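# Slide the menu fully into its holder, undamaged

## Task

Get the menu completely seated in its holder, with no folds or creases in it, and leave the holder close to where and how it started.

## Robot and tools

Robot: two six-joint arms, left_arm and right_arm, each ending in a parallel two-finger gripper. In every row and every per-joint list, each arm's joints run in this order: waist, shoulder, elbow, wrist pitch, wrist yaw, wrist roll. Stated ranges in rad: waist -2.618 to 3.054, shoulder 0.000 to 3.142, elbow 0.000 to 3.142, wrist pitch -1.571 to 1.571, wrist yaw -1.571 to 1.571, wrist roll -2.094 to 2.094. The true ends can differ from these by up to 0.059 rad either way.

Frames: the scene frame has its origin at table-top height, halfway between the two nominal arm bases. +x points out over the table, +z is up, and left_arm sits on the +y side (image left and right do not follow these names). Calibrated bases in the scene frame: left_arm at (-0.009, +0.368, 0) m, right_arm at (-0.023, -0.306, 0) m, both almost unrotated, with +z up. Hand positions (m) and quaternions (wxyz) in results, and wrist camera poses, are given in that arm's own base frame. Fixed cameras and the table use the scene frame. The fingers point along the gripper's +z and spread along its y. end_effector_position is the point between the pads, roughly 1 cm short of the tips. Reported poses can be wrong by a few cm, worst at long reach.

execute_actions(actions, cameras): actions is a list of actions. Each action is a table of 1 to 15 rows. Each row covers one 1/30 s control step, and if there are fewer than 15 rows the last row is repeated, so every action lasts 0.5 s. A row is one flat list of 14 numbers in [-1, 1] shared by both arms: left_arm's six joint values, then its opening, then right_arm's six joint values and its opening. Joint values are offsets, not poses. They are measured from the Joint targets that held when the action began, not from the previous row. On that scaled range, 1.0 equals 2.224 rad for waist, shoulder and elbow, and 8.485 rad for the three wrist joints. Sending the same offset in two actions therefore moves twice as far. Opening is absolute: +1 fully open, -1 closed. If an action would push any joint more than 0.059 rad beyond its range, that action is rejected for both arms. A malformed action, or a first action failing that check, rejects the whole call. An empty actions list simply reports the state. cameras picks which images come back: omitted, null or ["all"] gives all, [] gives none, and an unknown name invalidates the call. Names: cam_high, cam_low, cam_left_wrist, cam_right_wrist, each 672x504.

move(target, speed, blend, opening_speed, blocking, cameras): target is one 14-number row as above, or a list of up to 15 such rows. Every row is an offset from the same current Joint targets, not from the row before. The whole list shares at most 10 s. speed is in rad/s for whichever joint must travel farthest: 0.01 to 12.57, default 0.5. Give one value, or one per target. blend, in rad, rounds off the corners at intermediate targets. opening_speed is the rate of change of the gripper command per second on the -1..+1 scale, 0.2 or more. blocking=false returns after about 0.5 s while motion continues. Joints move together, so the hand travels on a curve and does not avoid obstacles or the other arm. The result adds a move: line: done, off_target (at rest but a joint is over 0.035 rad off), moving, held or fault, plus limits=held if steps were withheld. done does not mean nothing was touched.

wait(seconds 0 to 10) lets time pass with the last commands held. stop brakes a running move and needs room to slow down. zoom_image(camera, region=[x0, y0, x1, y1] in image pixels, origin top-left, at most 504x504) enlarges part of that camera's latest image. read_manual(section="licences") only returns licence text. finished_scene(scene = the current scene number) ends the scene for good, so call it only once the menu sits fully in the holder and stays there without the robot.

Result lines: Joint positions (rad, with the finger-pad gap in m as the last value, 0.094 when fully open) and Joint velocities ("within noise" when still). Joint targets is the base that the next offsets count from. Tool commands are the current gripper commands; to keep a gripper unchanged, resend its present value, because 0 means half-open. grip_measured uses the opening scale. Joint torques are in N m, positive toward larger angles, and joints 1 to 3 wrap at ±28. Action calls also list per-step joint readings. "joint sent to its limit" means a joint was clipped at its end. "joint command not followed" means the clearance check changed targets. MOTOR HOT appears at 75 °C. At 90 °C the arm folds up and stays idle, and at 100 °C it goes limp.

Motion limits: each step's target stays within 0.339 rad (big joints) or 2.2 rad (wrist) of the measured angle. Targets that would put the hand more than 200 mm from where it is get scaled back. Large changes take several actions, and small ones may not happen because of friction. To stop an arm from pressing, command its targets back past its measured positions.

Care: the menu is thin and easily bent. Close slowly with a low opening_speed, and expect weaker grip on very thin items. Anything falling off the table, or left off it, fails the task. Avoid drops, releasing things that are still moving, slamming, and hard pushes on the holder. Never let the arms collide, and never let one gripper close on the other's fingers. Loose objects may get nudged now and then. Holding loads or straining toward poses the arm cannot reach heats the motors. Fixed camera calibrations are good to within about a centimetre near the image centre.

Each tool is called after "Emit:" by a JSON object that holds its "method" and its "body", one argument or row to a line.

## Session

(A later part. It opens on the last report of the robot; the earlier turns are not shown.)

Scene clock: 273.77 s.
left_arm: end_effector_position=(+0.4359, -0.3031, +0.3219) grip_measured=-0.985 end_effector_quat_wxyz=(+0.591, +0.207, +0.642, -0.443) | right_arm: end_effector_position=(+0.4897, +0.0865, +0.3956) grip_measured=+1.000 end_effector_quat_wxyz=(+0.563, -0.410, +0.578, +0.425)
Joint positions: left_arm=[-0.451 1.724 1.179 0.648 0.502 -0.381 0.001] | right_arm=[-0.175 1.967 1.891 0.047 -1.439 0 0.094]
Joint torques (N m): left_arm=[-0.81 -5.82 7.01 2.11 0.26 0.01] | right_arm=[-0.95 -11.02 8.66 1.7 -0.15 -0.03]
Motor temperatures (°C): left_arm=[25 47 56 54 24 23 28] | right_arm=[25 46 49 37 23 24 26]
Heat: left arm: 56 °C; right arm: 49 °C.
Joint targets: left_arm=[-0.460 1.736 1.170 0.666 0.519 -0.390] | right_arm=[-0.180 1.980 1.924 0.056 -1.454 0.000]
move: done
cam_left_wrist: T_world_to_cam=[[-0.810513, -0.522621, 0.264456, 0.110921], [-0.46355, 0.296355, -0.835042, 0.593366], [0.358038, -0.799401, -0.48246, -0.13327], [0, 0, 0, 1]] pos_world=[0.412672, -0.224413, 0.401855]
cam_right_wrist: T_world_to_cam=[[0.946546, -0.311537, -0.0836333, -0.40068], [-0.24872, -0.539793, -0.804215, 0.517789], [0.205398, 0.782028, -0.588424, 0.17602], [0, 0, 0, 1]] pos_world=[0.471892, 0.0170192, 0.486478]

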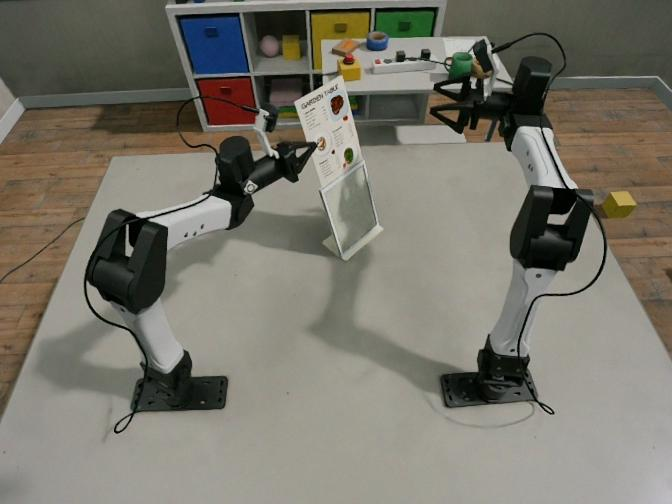

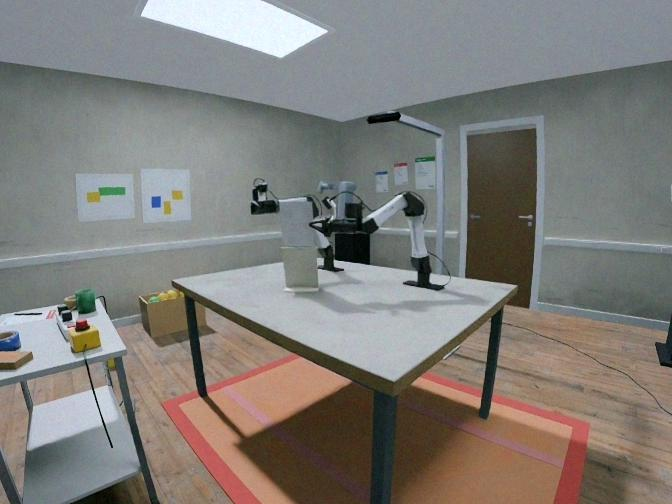

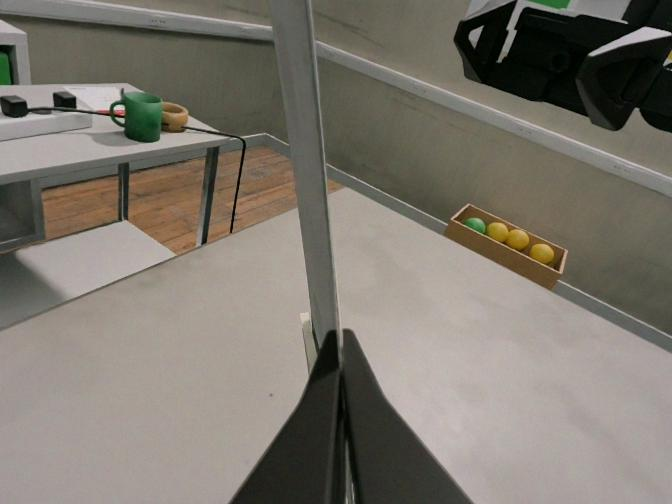

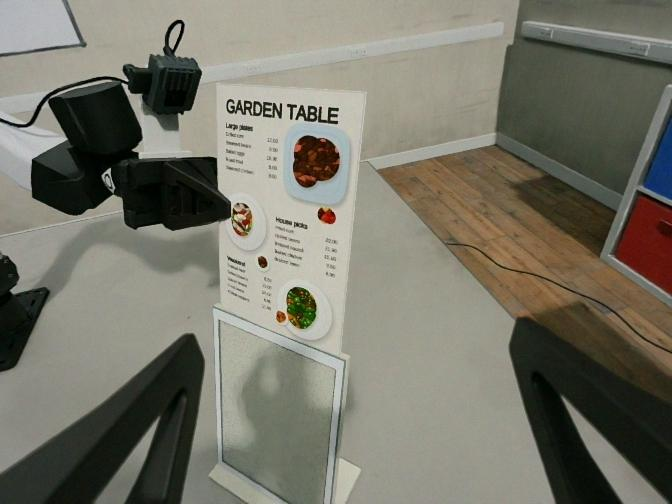

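Emit:
{"method": "move", "body": {
  "target": [-0.0063,0.0013,-0.0161,0.0045,-0.0063,0,-1,0,0,0,0,0,0,1],
  "speed": 0.06
}}

Emit:
{"method": "zoom_image", "body": {
  "camera": "cam_right_wrist",
  "region": [200, 260, 360, 380]
}}

Emit:
{"method": "zoom_image", "body": {
  "camera": "cam_low",
  "region": [275, 230, 325, 260]
}}

Emit:
{"method": "zoom_image", "body": {
  "camera": "cam_high",
  "region": [295, 80, 385, 200]
}}

Scene clock: 279.10 s.
left_arm: end_effector_position=(+0.4320, -0.3056, +0.3159) grip_measured=-0.985 end_effector_quat_wxyz=(+0.596, +0.204, +0.639, -0.442) | right_arm: end_effector_position=(+0.4897, +0.0865, +0.3956) grip_measured=+1.000 end_effector_quat_wxyz=(+0.563, -0.410, +0.578, +0.425)
Joint positions: left_arm=[-0.465 1.724 1.144 0.693 0.48 -0.381 0.001] | right_arm=[-0.175 1.967 1.891 0.047 -1.439 0 0.094]
Joint torques (N m): left_arm=[-0.84 -5.57 6.86 2.05 -0.05 0] | right_arm=[-0.94 -11.02 8.69 1.7 -0.15 -0.03]
Motor temperatures (°C): left_arm=[25 46 56 54 24 23 28] | right_arm=[25 46 49 37 23 24 26]
Heat: left arm: 56 °C; right arm: 49 °C.
Joint targets: left_arm=[-0.474 1.739 1.134 0.704 0.465 -0.390] | right_arm=[-0.180 1.980 1.924 0.056 -1.454 0.000]
move: done
cam_left_wrist: T_world_to_cam=[[-0.808466, -0.527286, 0.261443, 0.106728], [-0.459215, 0.287312, -0.840579, 0.584315], [0.36811, -0.799638, -0.47442, -0.143694], [0, 0, 0, 1]] pos_world=[0.407507, -0.226508, 0.395088]
cam_right_wrist: T_world_to_cam=[[0.946546, -0.311537, -0.0836333, -0.40068], [-0.24872, -0.539793, -0.804215, 0.517789], [0.205398, 0.782028, -0.588424, 0.17602], [0, 0, 0, 1]] pos_world=[0.471892, 0.0170192, 0.486478]

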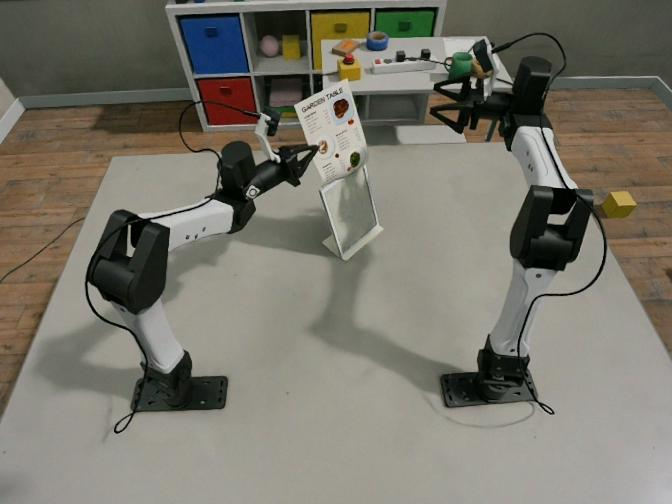

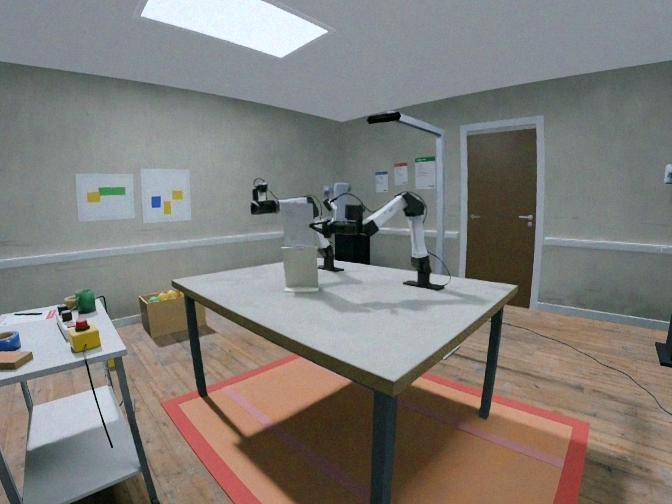

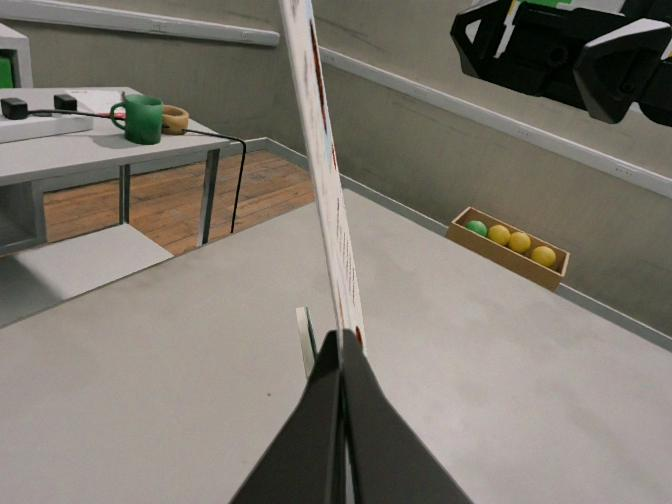

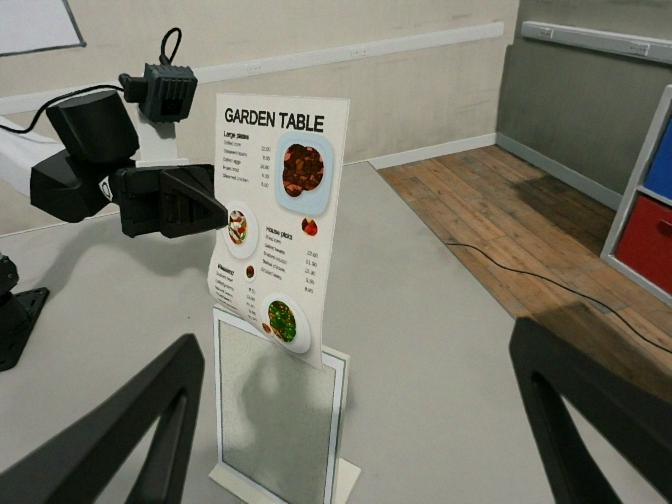

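Scaled by 3.150 from the camera's image (finer frame: 960x720).

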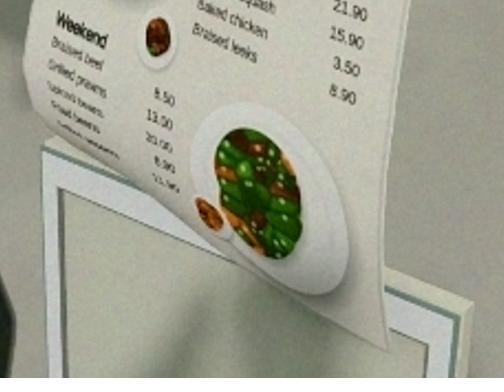

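Scaled by 10.080 from the camera's image (finer frame: 960x720).

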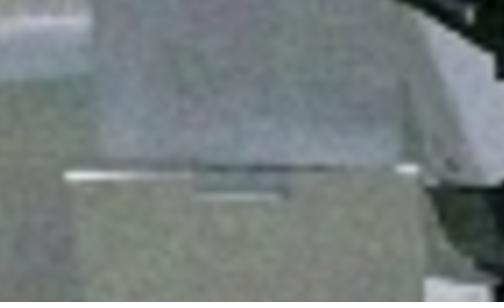

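Scaled by 4.200 from the camera's image (finer frame: 960x720).

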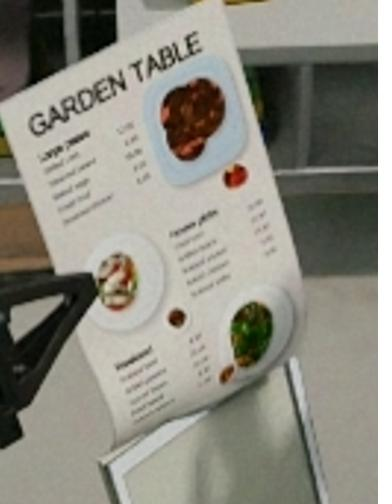

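Emit:
{"method": "move", "body": {
  "target": [0.0148,-0.0013,0.0535,-0.0103,0.0019,0,-1,0,0,0,0,0,0,1],
  "speed": 0.15
}}

Emit:
{"method": "zoom_image", "body": {
  "camera": "cam_right_wrist",
  "region": [200, 230, 360, 370]
}}

Emit:
{"method": "zoom_image", "body": {
  "camera": "cam_low",
  "region": [275, 230, 325, 260]
}}

Emit:
{"method": "zoom_image", "body": {
  "camera": "cam_high",
  "region": [295, 80, 385, 200]
}}

Scene clock: 283.70 s.
left_arm: end_effector_position=(+0.4424, -0.3003, +0.3399) grip_measured=-0.985 end_effector_quat_wxyz=(+0.606, +0.200, +0.634, -0.437) | right_arm: end_effector_position=(+0.4897, +0.0865, +0.3956) grip_measured=+1.000 end_effector_quat_wxyz=(+0.563, -0.410, +0.578, +0.425)
Joint positions: left_arm=[-0.448 1.724 1.226 0.63 0.479 -0.381 0.001] | right_arm=[-0.175 1.967 1.891 0.047 -1.439 0 0.094]
Joint torques (N m): left_arm=[0.73 -5.89 10.35 1.79 0.13 0.01] | right_arm=[-0.94 -11 8.68 1.7 -0.15 -0.03]
Motor temperatures (°C): left_arm=[25 46 56 54 24 23 28] | right_arm=[25 46 49 37 23 24 25]
Heat: left arm: 56 °C; right arm: 49 °C.
Joint targets: left_arm=[-0.441 1.736 1.253 0.617 0.481 -0.390] | right_arm=[-0.180 1.980 1.924 0.056 -1.454 0.000]
move: done
cam_left_wrist: T_world_to_cam=[[-0.802867, -0.540152, 0.252271, 0.108403], [-0.450008, 0.271554, -0.850736, 0.602388], [0.391022, -0.796551, -0.461094, -0.14571], [0, 0, 0, 1]] pos_world=[0.415089, -0.221092, 0.41794]
cam_right_wrist: T_world_to_cam=[[0.946546, -0.311537, -0.0836333, -0.40068], [-0.24872, -0.539793, -0.804215, 0.517789], [0.205398, 0.782028, -0.588424, 0.17602], [0, 0, 0, 1]] pos_world=[0.471892, 0.0170192, 0.486478]

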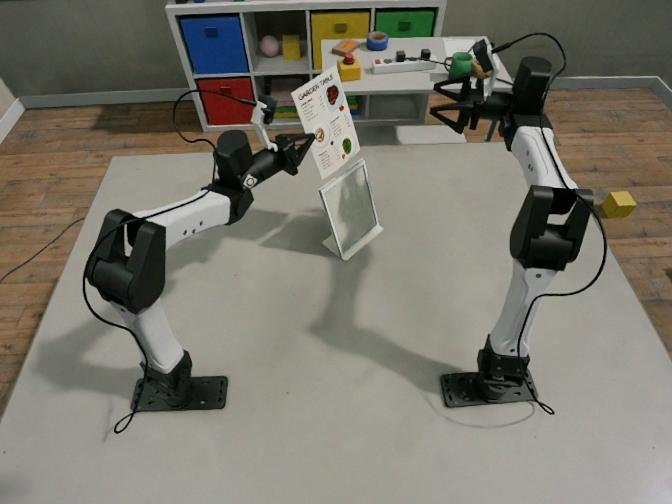

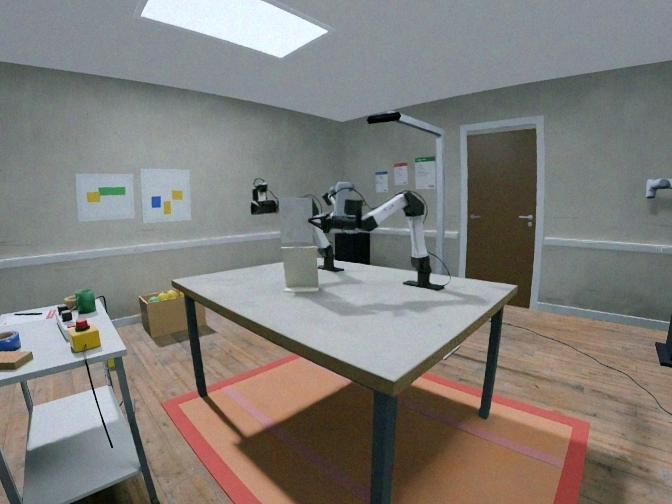

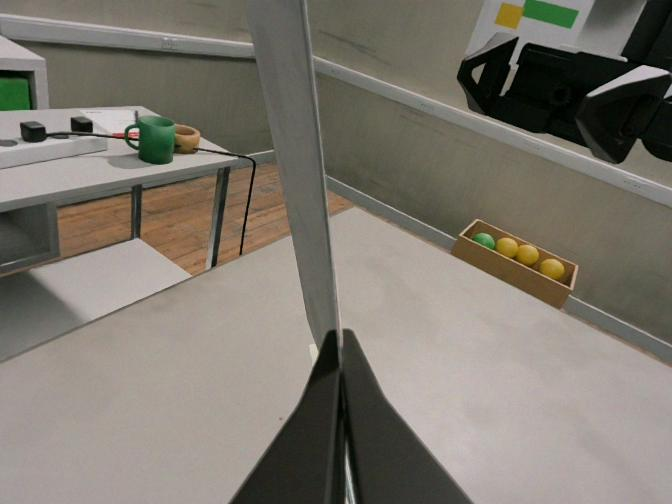

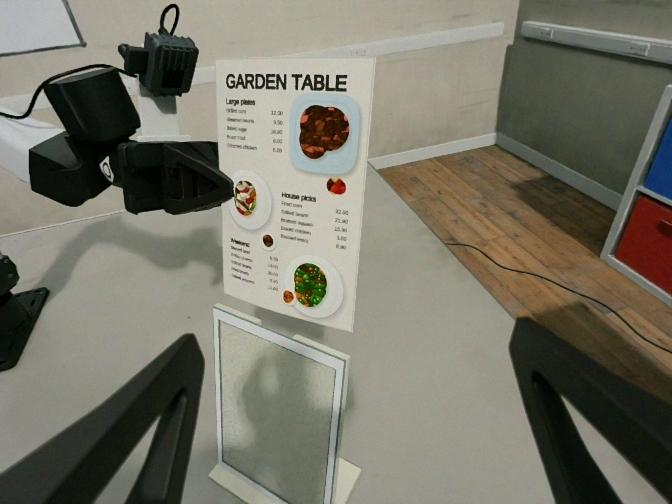

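Scaled by 3.150 from the camera's image (finer frame: 960x720).

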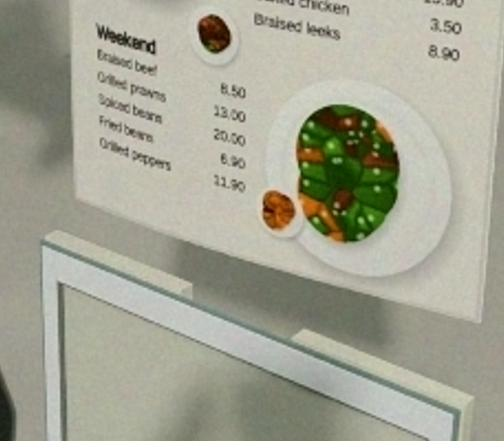

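Scaled by 10.080 from the camera's image (finer frame: 960x720).

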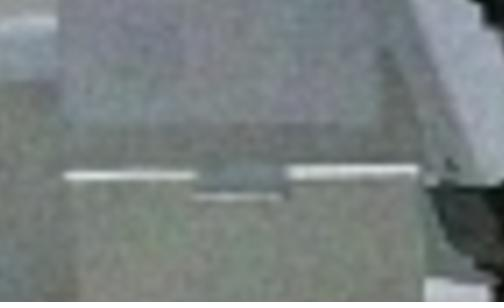

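Scaled by 4.200 from the camera's image (finer frame: 960x720).

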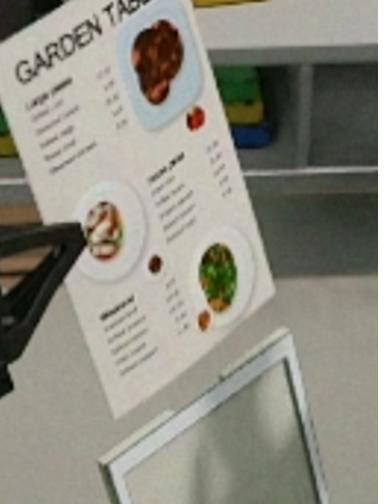

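Emit:
{"method": "zoom_image", "body": {
  "camera": "cam_right_wrist",
  "region": [205, 295, 275, 345]
}}

Emit:
{"method": "zoom_image", "body": {
  "camera": "cam_right_wrist",
  "region": [300, 330, 360, 380]
}}

Scaled by 7.200 from the camera's image (finer frame: 960x720).

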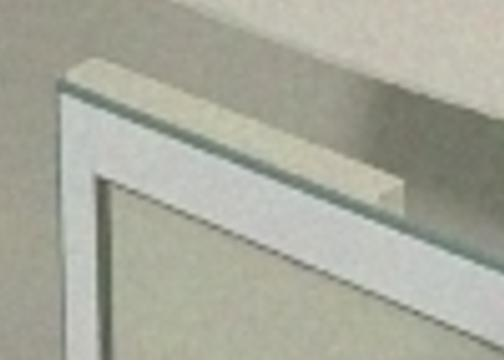

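Scaled by 8.400 from the camera's image (finer frame: 960x720).

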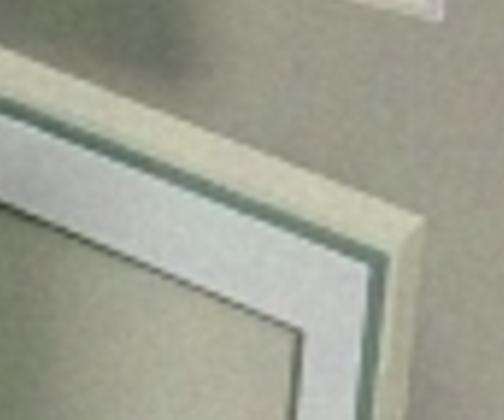

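Emit:
{"method": "move", "body": {
  "target": [-0.0115,-0.0216,-0.036,0.0225,0.0026,0,-1,0,0,0,0,0,0,1],
  "speed": 0.1
}}

Emit:
{"method": "zoom_image", "body": {
  "camera": "cam_right_wrist",
  "region": [205, 290, 275, 350]
}}

Emit:
{"method": "zoom_image", "body": {
  "camera": "cam_right_wrist",
  "region": [285, 320, 355, 380]
}}

Emit:
{"method": "zoom_image", "body": {
  "camera": "cam_low",
  "region": [275, 230, 325, 260]
}}

Scene clock: 308.90 s.
left_arm: end_effector_position=(+0.4310, -0.3023, +0.3537) grip_measured=-0.985 end_effector_quat_wxyz=(+0.637, +0.213, +0.590, -0.447) | right_arm: end_effector_position=(+0.4897, +0.0865, +0.3956) grip_measured=+1.000 end_effector_quat_wxyz=(+0.563, -0.410, +0.578, +0.425)
Joint positions: left_arm=[-0.458 1.724 1.181 0.786 0.488 -0.381 0.001] | right_arm=[-0.175 1.967 1.891 0.047 -1.439 0 0.094]
Joint torques (N m): left_arm=[-0.81 -9.44 7.02 2.07 0.24 0.01] | right_arm=[-0.94 -10.99 8.65 1.7 -0.14 -0.03]
Motor temperatures (°C): left_arm=[25 46 59 54 24 23 28] | right_arm=[24 46 49 36 23 24 25]
Heat: left arm: 59 °C; right arm: 49 °C.
Joint targets: left_arm=[-0.466 1.688 1.173 0.808 0.504 -0.390] | right_arm=[-0.180 1.980 1.924 0.056 -1.454 0.000]
move: off_target (left_arm); left_arm: the shoulder is farthest, 0.036 rad from its target
cam_left_wrist: T_world_to_cam=[[-0.835813, -0.513471, 0.19433, 0.13746], [-0.356354, 0.238123, -0.903498, 0.577703], [0.417645, -0.824406, -0.382004, -0.184303], [0, 0, 0, 1]] pos_world=[0.397731, -0.218923, 0.424837]
cam_right_wrist: T_world_to_cam=[[0.946546, -0.311537, -0.0836333, -0.40068], [-0.24872, -0.539793, -0.804215, 0.517789], [0.205398, 0.782028, -0.588424, 0.17602], [0, 0, 0, 1]] pos_world=[0.471892, 0.0170192, 0.486478]

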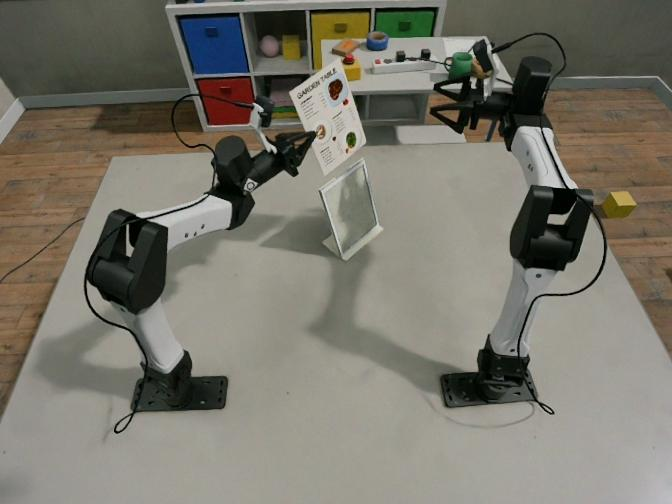

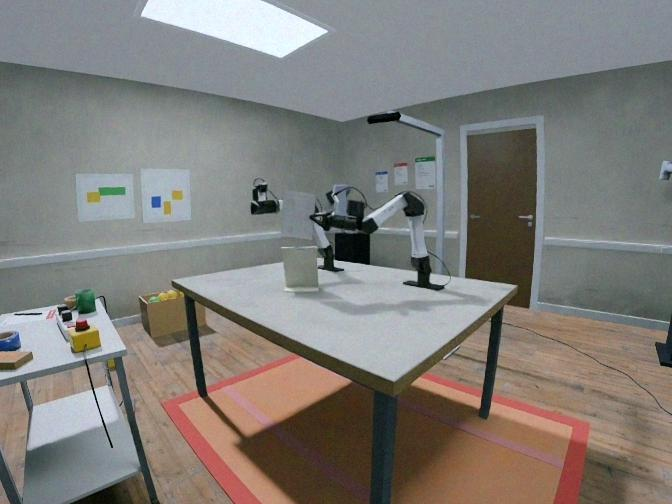

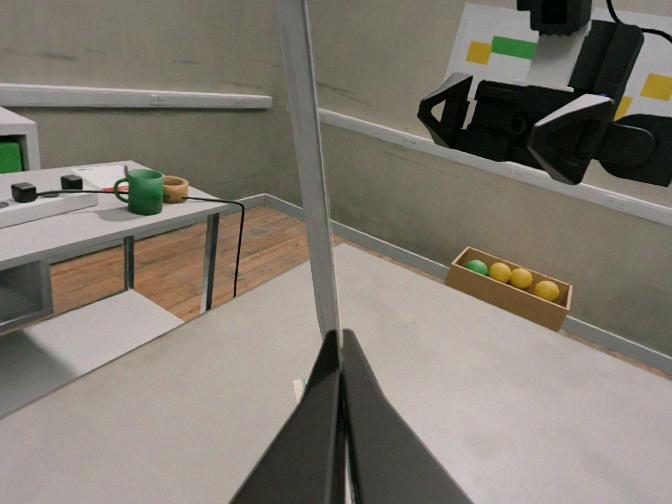

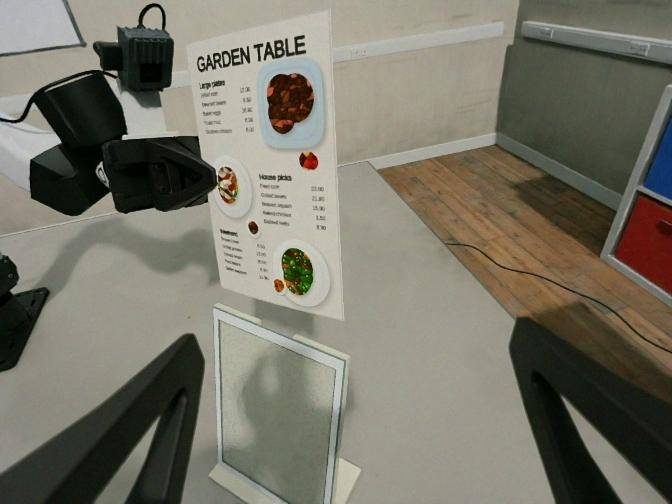

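Scaled by 7.200 from the camera's image (finer frame: 960x720).

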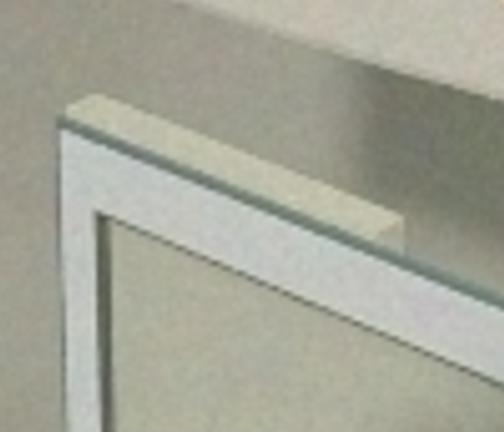

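Scaled by 7.200 from the camera's image (finer frame: 960x720).

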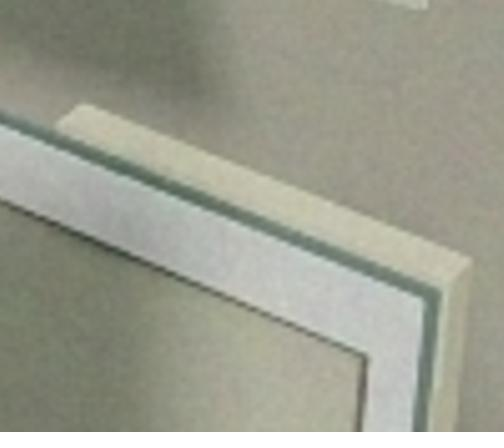

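Scaled by 10.080 from the camera's image (finer frame: 960x720).

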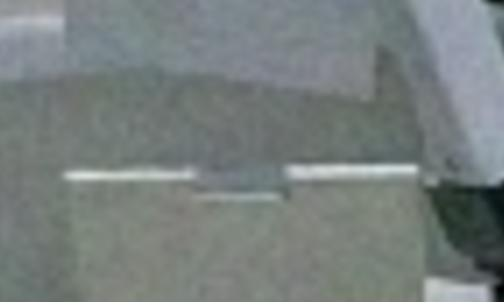

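Emit:
{"method": "move", "body": {
  "target": [0,0,0,-0.0202,0,0,-1,0,0,0,0,0,0,1],
  "speed": 0.15
}}

Emit:
{"method": "zoom_image", "body": {
  "camera": "cam_right_wrist",
  "region": [205, 280, 275, 340]
}}

Emit:
{"method": "zoom_image", "body": {
  "camera": "cam_right_wrist",
  "region": [285, 320, 355, 380]
}}

Emit:
{"method": "zoom_image", "body": {
  "camera": "cam_low",
  "region": [275, 230, 325, 260]
}}

Scene clock: 316.67 s.
left_arm: end_effector_position=(+0.4349, -0.3044, +0.3254) grip_measured=-0.985 end_effector_quat_wxyz=(+0.595, +0.205, +0.639, -0.442) | right_arm: end_effector_position=(+0.4897, +0.0865, +0.3956) grip_measured=+1.000 end_effector_quat_wxyz=(+0.563, -0.410, +0.578, +0.425)
Joint positions: left_arm=[-0.458 1.72 1.181 0.65 0.49 -0.381 0.001] | right_arm=[-0.175 1.967 1.891 0.047 -1.439 0 0.094]
Joint torques (N m): left_arm=[-0.81 -9.2 7.12 1.8 0.27 0.01] | right_arm=[-0.94 -11.02 8.66 1.7 -0.14 -0.03]
Motor temperatures (°C): left_arm=[25 48 58 55 24 23 28] | right_arm=[24 46 49 36 23 24 25]
Heat: left arm: 58 °C; right arm: 49 °C.
Joint targets: left_arm=[-0.466 1.688 1.173 0.637 0.503 -0.390] | right_arm=[-0.180 1.980 1.924 0.056 -1.454 0.000]
move: done
cam_left_wrist: T_world_to_cam=[[-0.809319, -0.525927, 0.261541, 0.10797], [-0.459635, 0.289835, -0.839483, 0.593909], [0.365703, -0.799623, -0.476304, -0.137638], [0, 0, 0, 1]] pos_world=[0.410698, -0.22541, 0.40478]
cam_right_wrist: T_world_to_cam=[[0.946546, -0.311537, -0.0836333, -0.40068], [-0.24872, -0.539793, -0.804215, 0.517789], [0.205398, 0.782028, -0.588424, 0.17602], [0, 0, 0, 1]] pos_world=[0.471892, 0.0170192, 0.486478]

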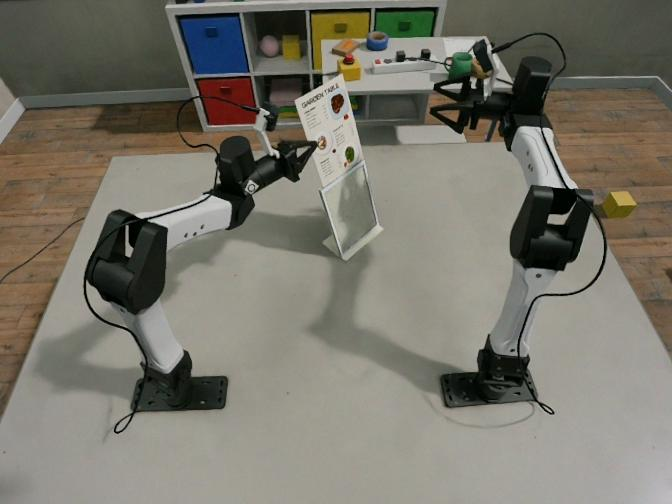

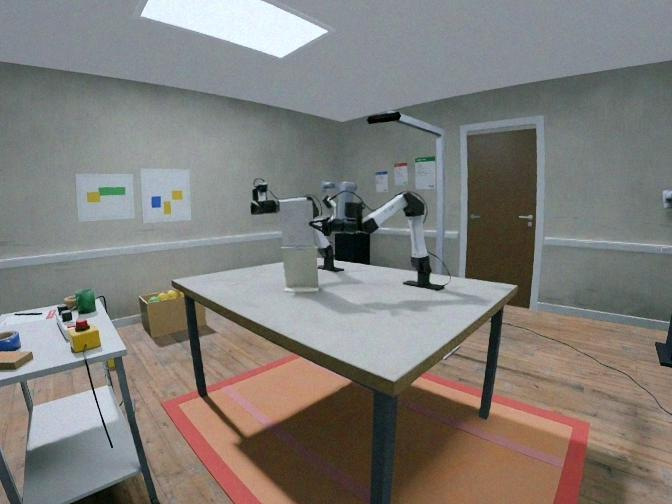

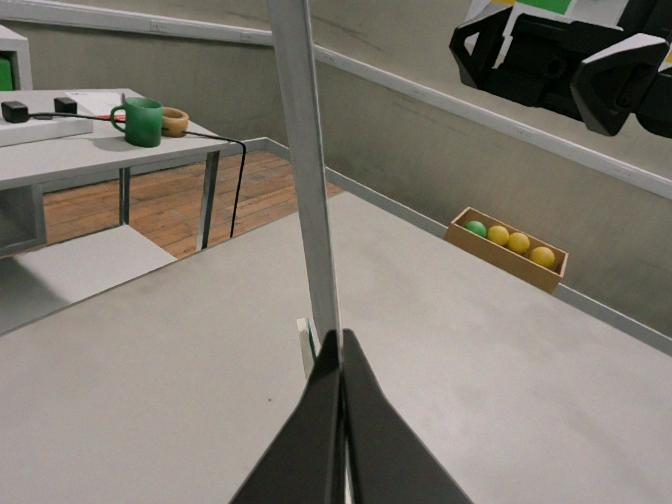

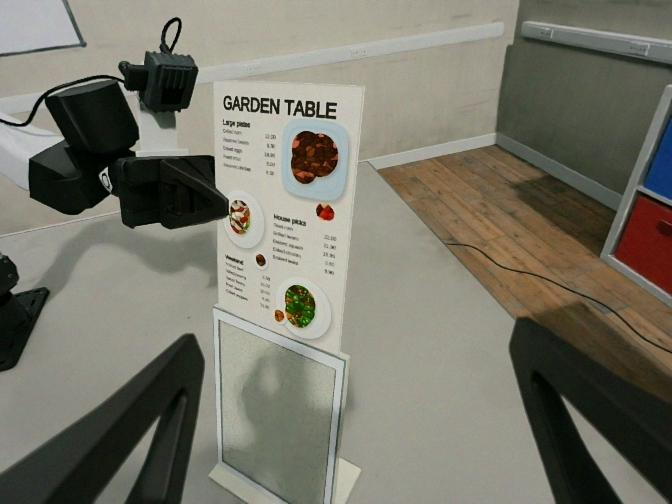

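Scaled by 7.200 from the camera's image (finer frame: 960x720).

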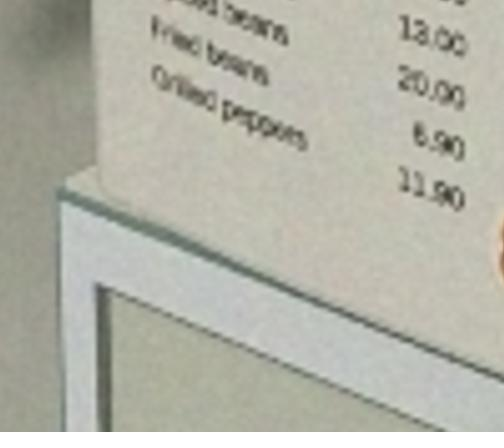

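Scaled by 7.200 from the camera's image (finer frame: 960x720).

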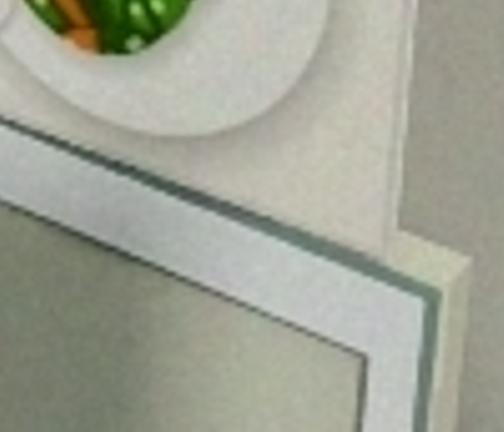

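Scaled by 10.080 from the camera's image (finer frame: 960x720).

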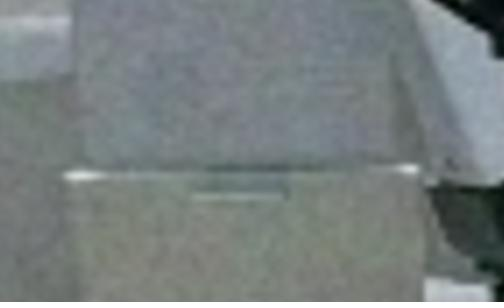

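Emit:
{"method": "move", "body": {
  "target": [-0.0021,0,-0.0074,0.0058,-0.0038,0,-1,0,0,0,0,0,0,1],
  "speed": 0.06
}}

Emit:
{"method": "zoom_image", "body": {
  "camera": "cam_right_wrist",
  "region": [205, 280, 275, 340]
}}

Emit:
{"method": "zoom_image", "body": {
  "camera": "cam_right_wrist",
  "region": [285, 320, 355, 380]
}}

Emit:
{"method": "zoom_image", "body": {
  "camera": "cam_low",
  "region": [275, 230, 325, 260]
}}

Scene clock: 323.13 s.
left_arm: end_effector_position=(+0.4328, -0.3054, +0.3226) grip_measured=-0.985 end_effector_quat_wxyz=(+0.595, +0.206, +0.638, -0.443) | right_arm: end_effector_position=(+0.4897, +0.0865, +0.3956) grip_measured=+1.000 end_effector_quat_wxyz=(+0.563, -0.410, +0.578, +0.425)
Joint positions: left_arm=[-0.462 1.72 1.166 0.669 0.486 -0.381 0.001] | right_arm=[-0.175 1.967 1.891 0.047 -1.439 0 0.094]
Joint torques (N m): left_arm=[-0.83 -9.17 6.97 2.07 -0.06 0.01] | right_arm=[-0.94 -10.97 8.68 1.7 -0.15 -0.02]
Motor temperatures (°C): left_arm=[24 49 58 54 24 23 28] | right_arm=[24 46 48 36 23 24 25]
Heat: left arm: 58 °C; right arm: 48 °C.
Joint targets: left_arm=[-0.471 1.688 1.157 0.686 0.471 -0.390] | right_arm=[-0.180 1.980 1.924 0.056 -1.454 0.000]
move: done
cam_left_wrist: T_world_to_cam=[[-0.810695, -0.52451, 0.26012, 0.107974], [-0.456797, 0.288762, -0.841399, 0.589931], [0.36621, -0.80094, -0.473693, -0.140579], [0, 0, 0, 1]] pos_world=[0.408494, -0.226312, 0.40169]
cam_right_wrist: T_world_to_cam=[[0.946546, -0.311537, -0.0836333, -0.40068], [-0.24872, -0.539793, -0.804215, 0.517789], [0.205398, 0.782028, -0.588424, 0.17602], [0, 0, 0, 1]] pos_world=[0.471892, 0.0170192, 0.486478]

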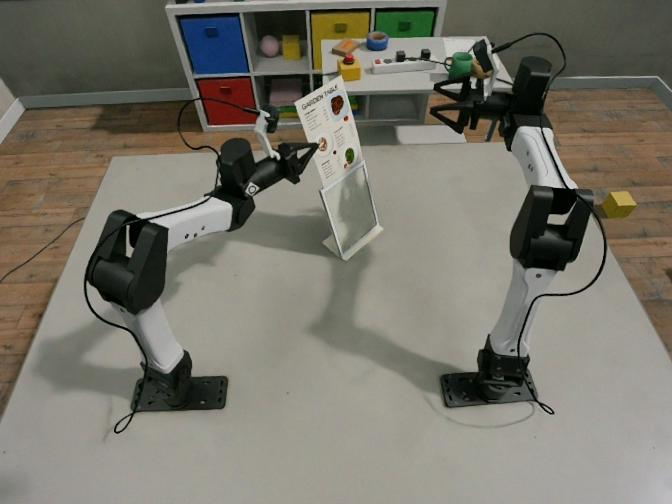

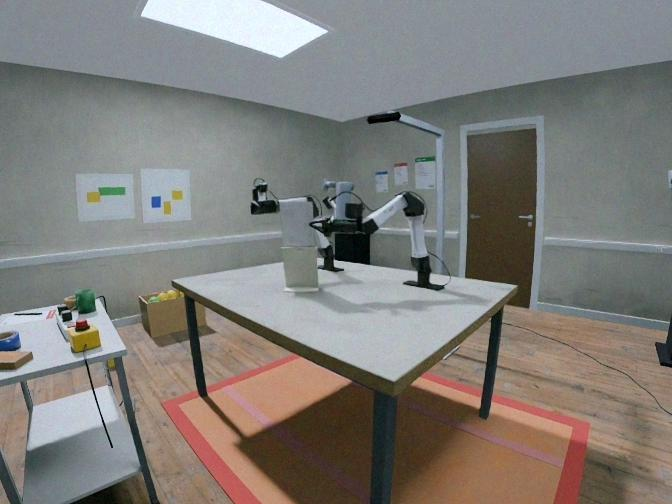

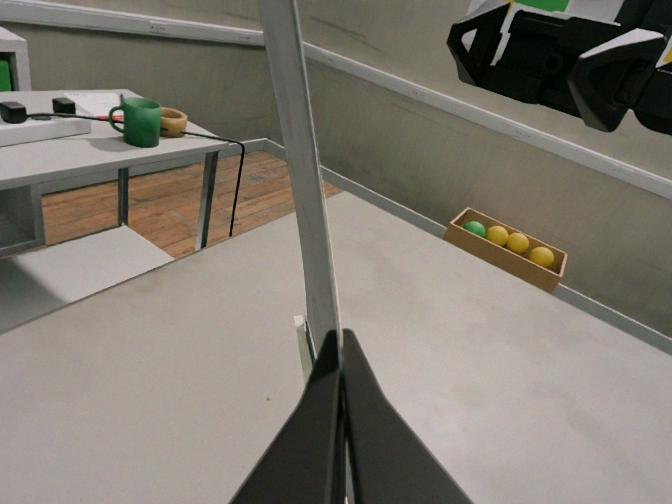

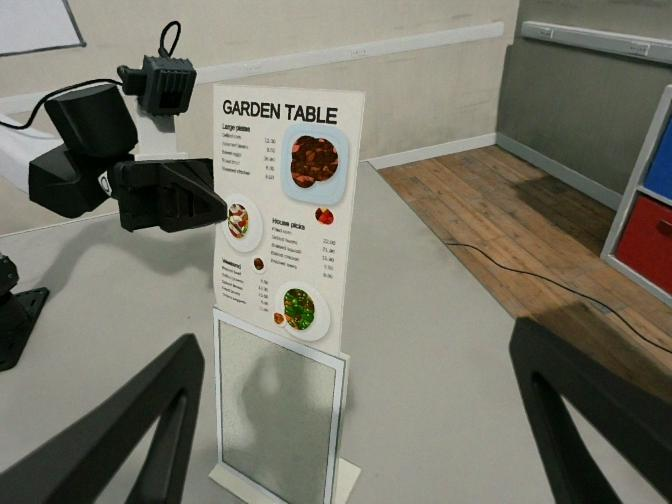

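Scaled by 7.200 from the camera's image (finer frame: 960x720).

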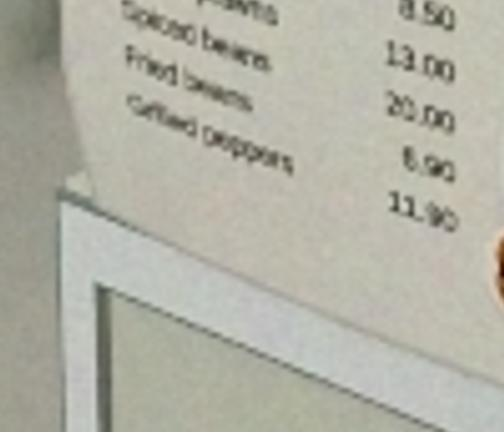

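Scaled by 7.200 from the camera's image (finer frame: 960x720).

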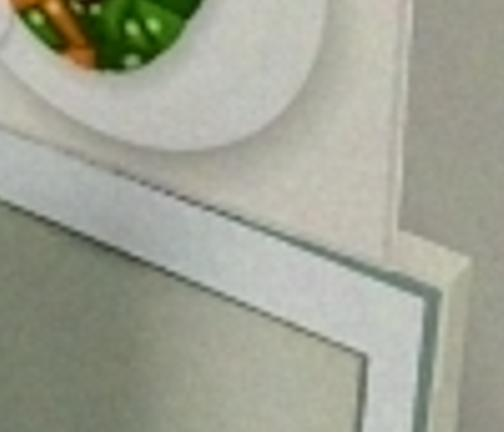

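Scaled by 10.080 from the camera's image (finer frame: 960x720).

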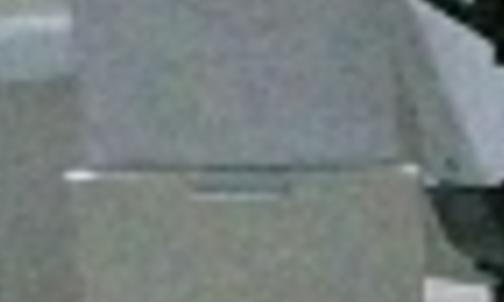

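Emit:
{"method": "move", "body": {
  "target": [0,0,0,0,0.0045,0,-1,0,0,0,0,0,0,1],
  "speed": 0.06
}}

Emit:
{"method": "zoom_image", "body": {
  "camera": "cam_right_wrist",
  "region": [205, 280, 275, 340]
}}

Emit:
{"method": "zoom_image", "body": {
  "camera": "cam_right_wrist",
  "region": [285, 320, 355, 380]
}}

Emit:
{"method": "zoom_image", "body": {
  "camera": "cam_left_wrist",
  "region": [270, 290, 400, 420]
}}

Scene clock: 330.87 s.
left_arm: end_effector_position=(+0.4318, -0.3062, +0.3227) grip_measured=-0.985 end_effector_quat_wxyz=(+0.594, +0.208, +0.637, -0.445) | right_arm: end_effector_position=(+0.4897, +0.0865, +0.3956) grip_measured=+1.000 end_effector_quat_wxyz=(+0.563, -0.410, +0.578, +0.425)
Joint positions: left_arm=[-0.462 1.72 1.166 0.67 0.493 -0.381 0.001] | right_arm=[-0.175 1.967 1.891 0.047 -1.439 0 0.094]
Joint torques (N m): left_arm=[-0.83 -9.16 6.99 2.09 0.28 0.01] | right_arm=[-0.95 -10.97 8.68 1.7 -0.15 -0.03]
Motor temperatures (°C): left_arm=[24 50 57 54 24 23 28] | right_arm=[24 46 48 36 23 24 25]
Heat: left arm: 57 °C; right arm: 48 °C.
Joint targets: left_arm=[-0.471 1.688 1.157 0.686 0.509 -0.390] | right_arm=[-0.180 1.980 1.924 0.056 -1.454 0.000]
move: done
cam_left_wrist: T_world_to_cam=[[-0.814831, -0.518666, 0.258912, 0.110592], [-0.453553, 0.292244, -0.841952, 0.589677], [0.361027, -0.803479, -0.473372, -0.139331], [0, 0, 0, 1]] pos_world=[0.407866, -0.226919, 0.401891]
cam_right_wrist: T_world_to_cam=[[0.946546, -0.311537, -0.0836333, -0.40068], [-0.24872, -0.539793, -0.804215, 0.517789], [0.205398, 0.782028, -0.588424, 0.17602], [0, 0, 0, 1]] pos_world=[0.471892, 0.0170192, 0.486478]

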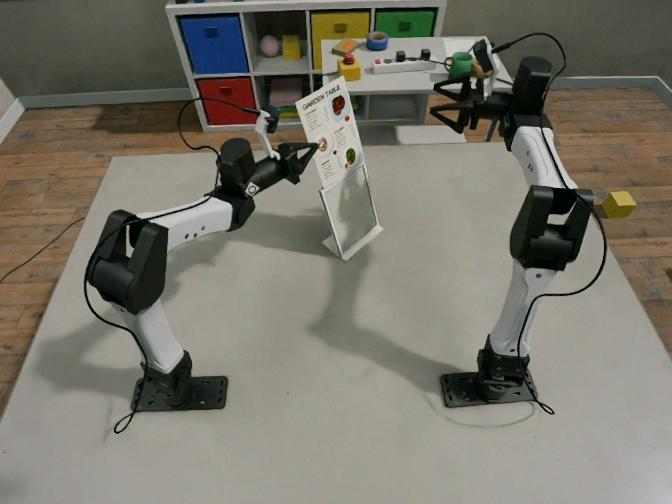

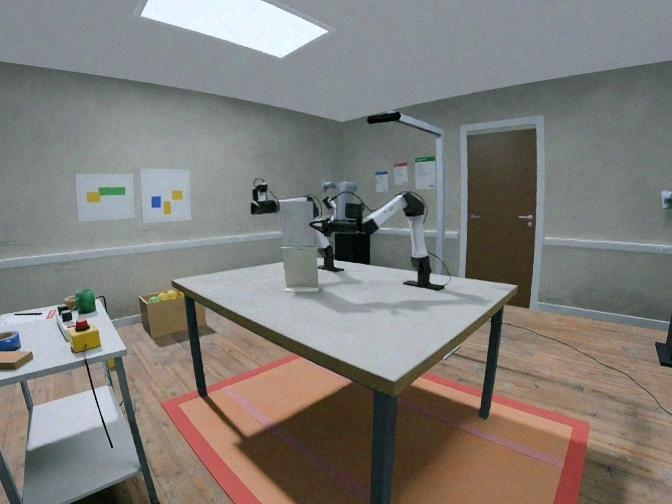

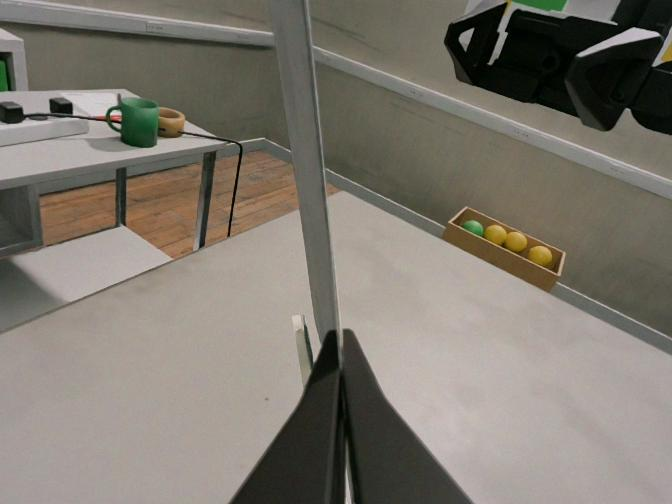

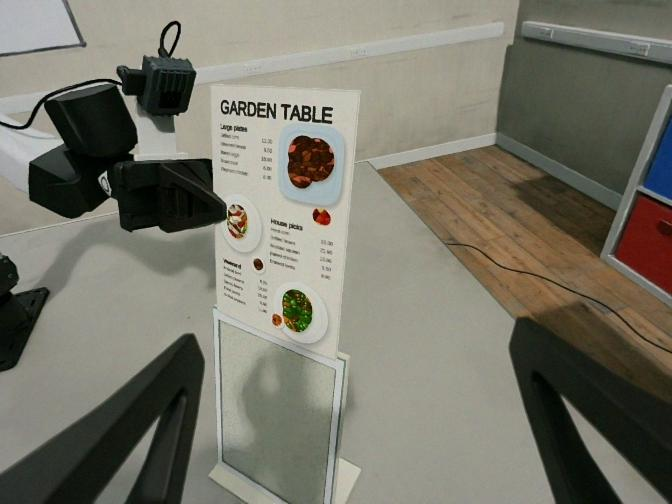

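Scaled by 7.200 from the camera's image (finer frame: 960x720).

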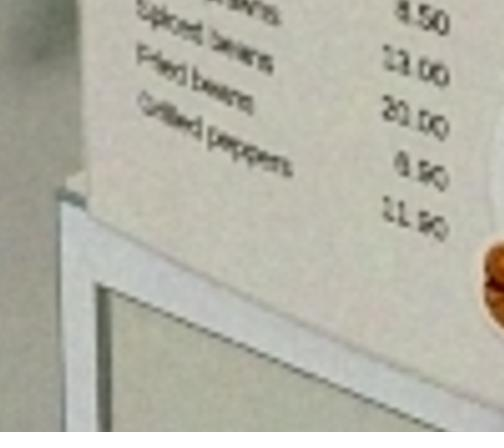

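Scaled by 7.200 from the camera's image (finer frame: 960x720).

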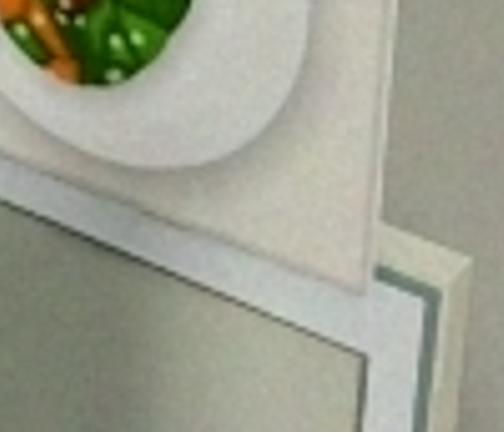

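Scaled by 3.877 from the camera's image (finer frame: 960x720).

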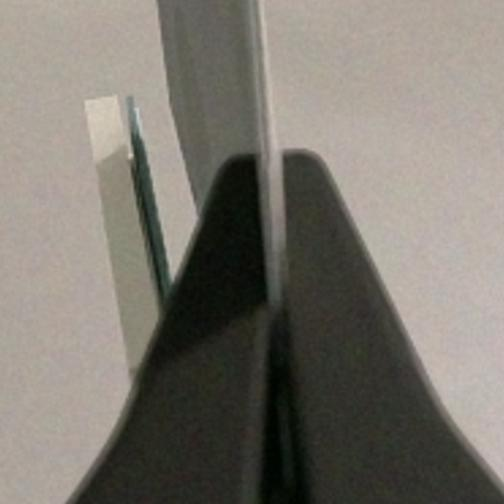

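Emit:
{"method": "zoom_image", "body": {
  "camera": "cam_left_wrist",
  "region": [285, 305, 335, 375]
}}

Scaled by 7.200 from the camera's image (finer frame: 960x720).

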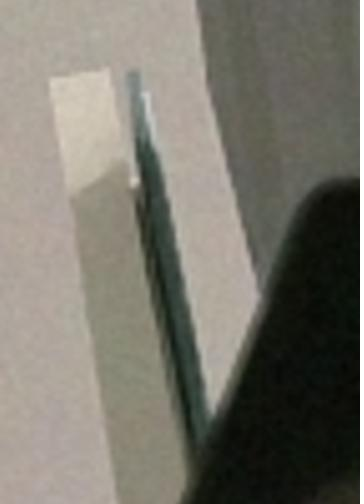

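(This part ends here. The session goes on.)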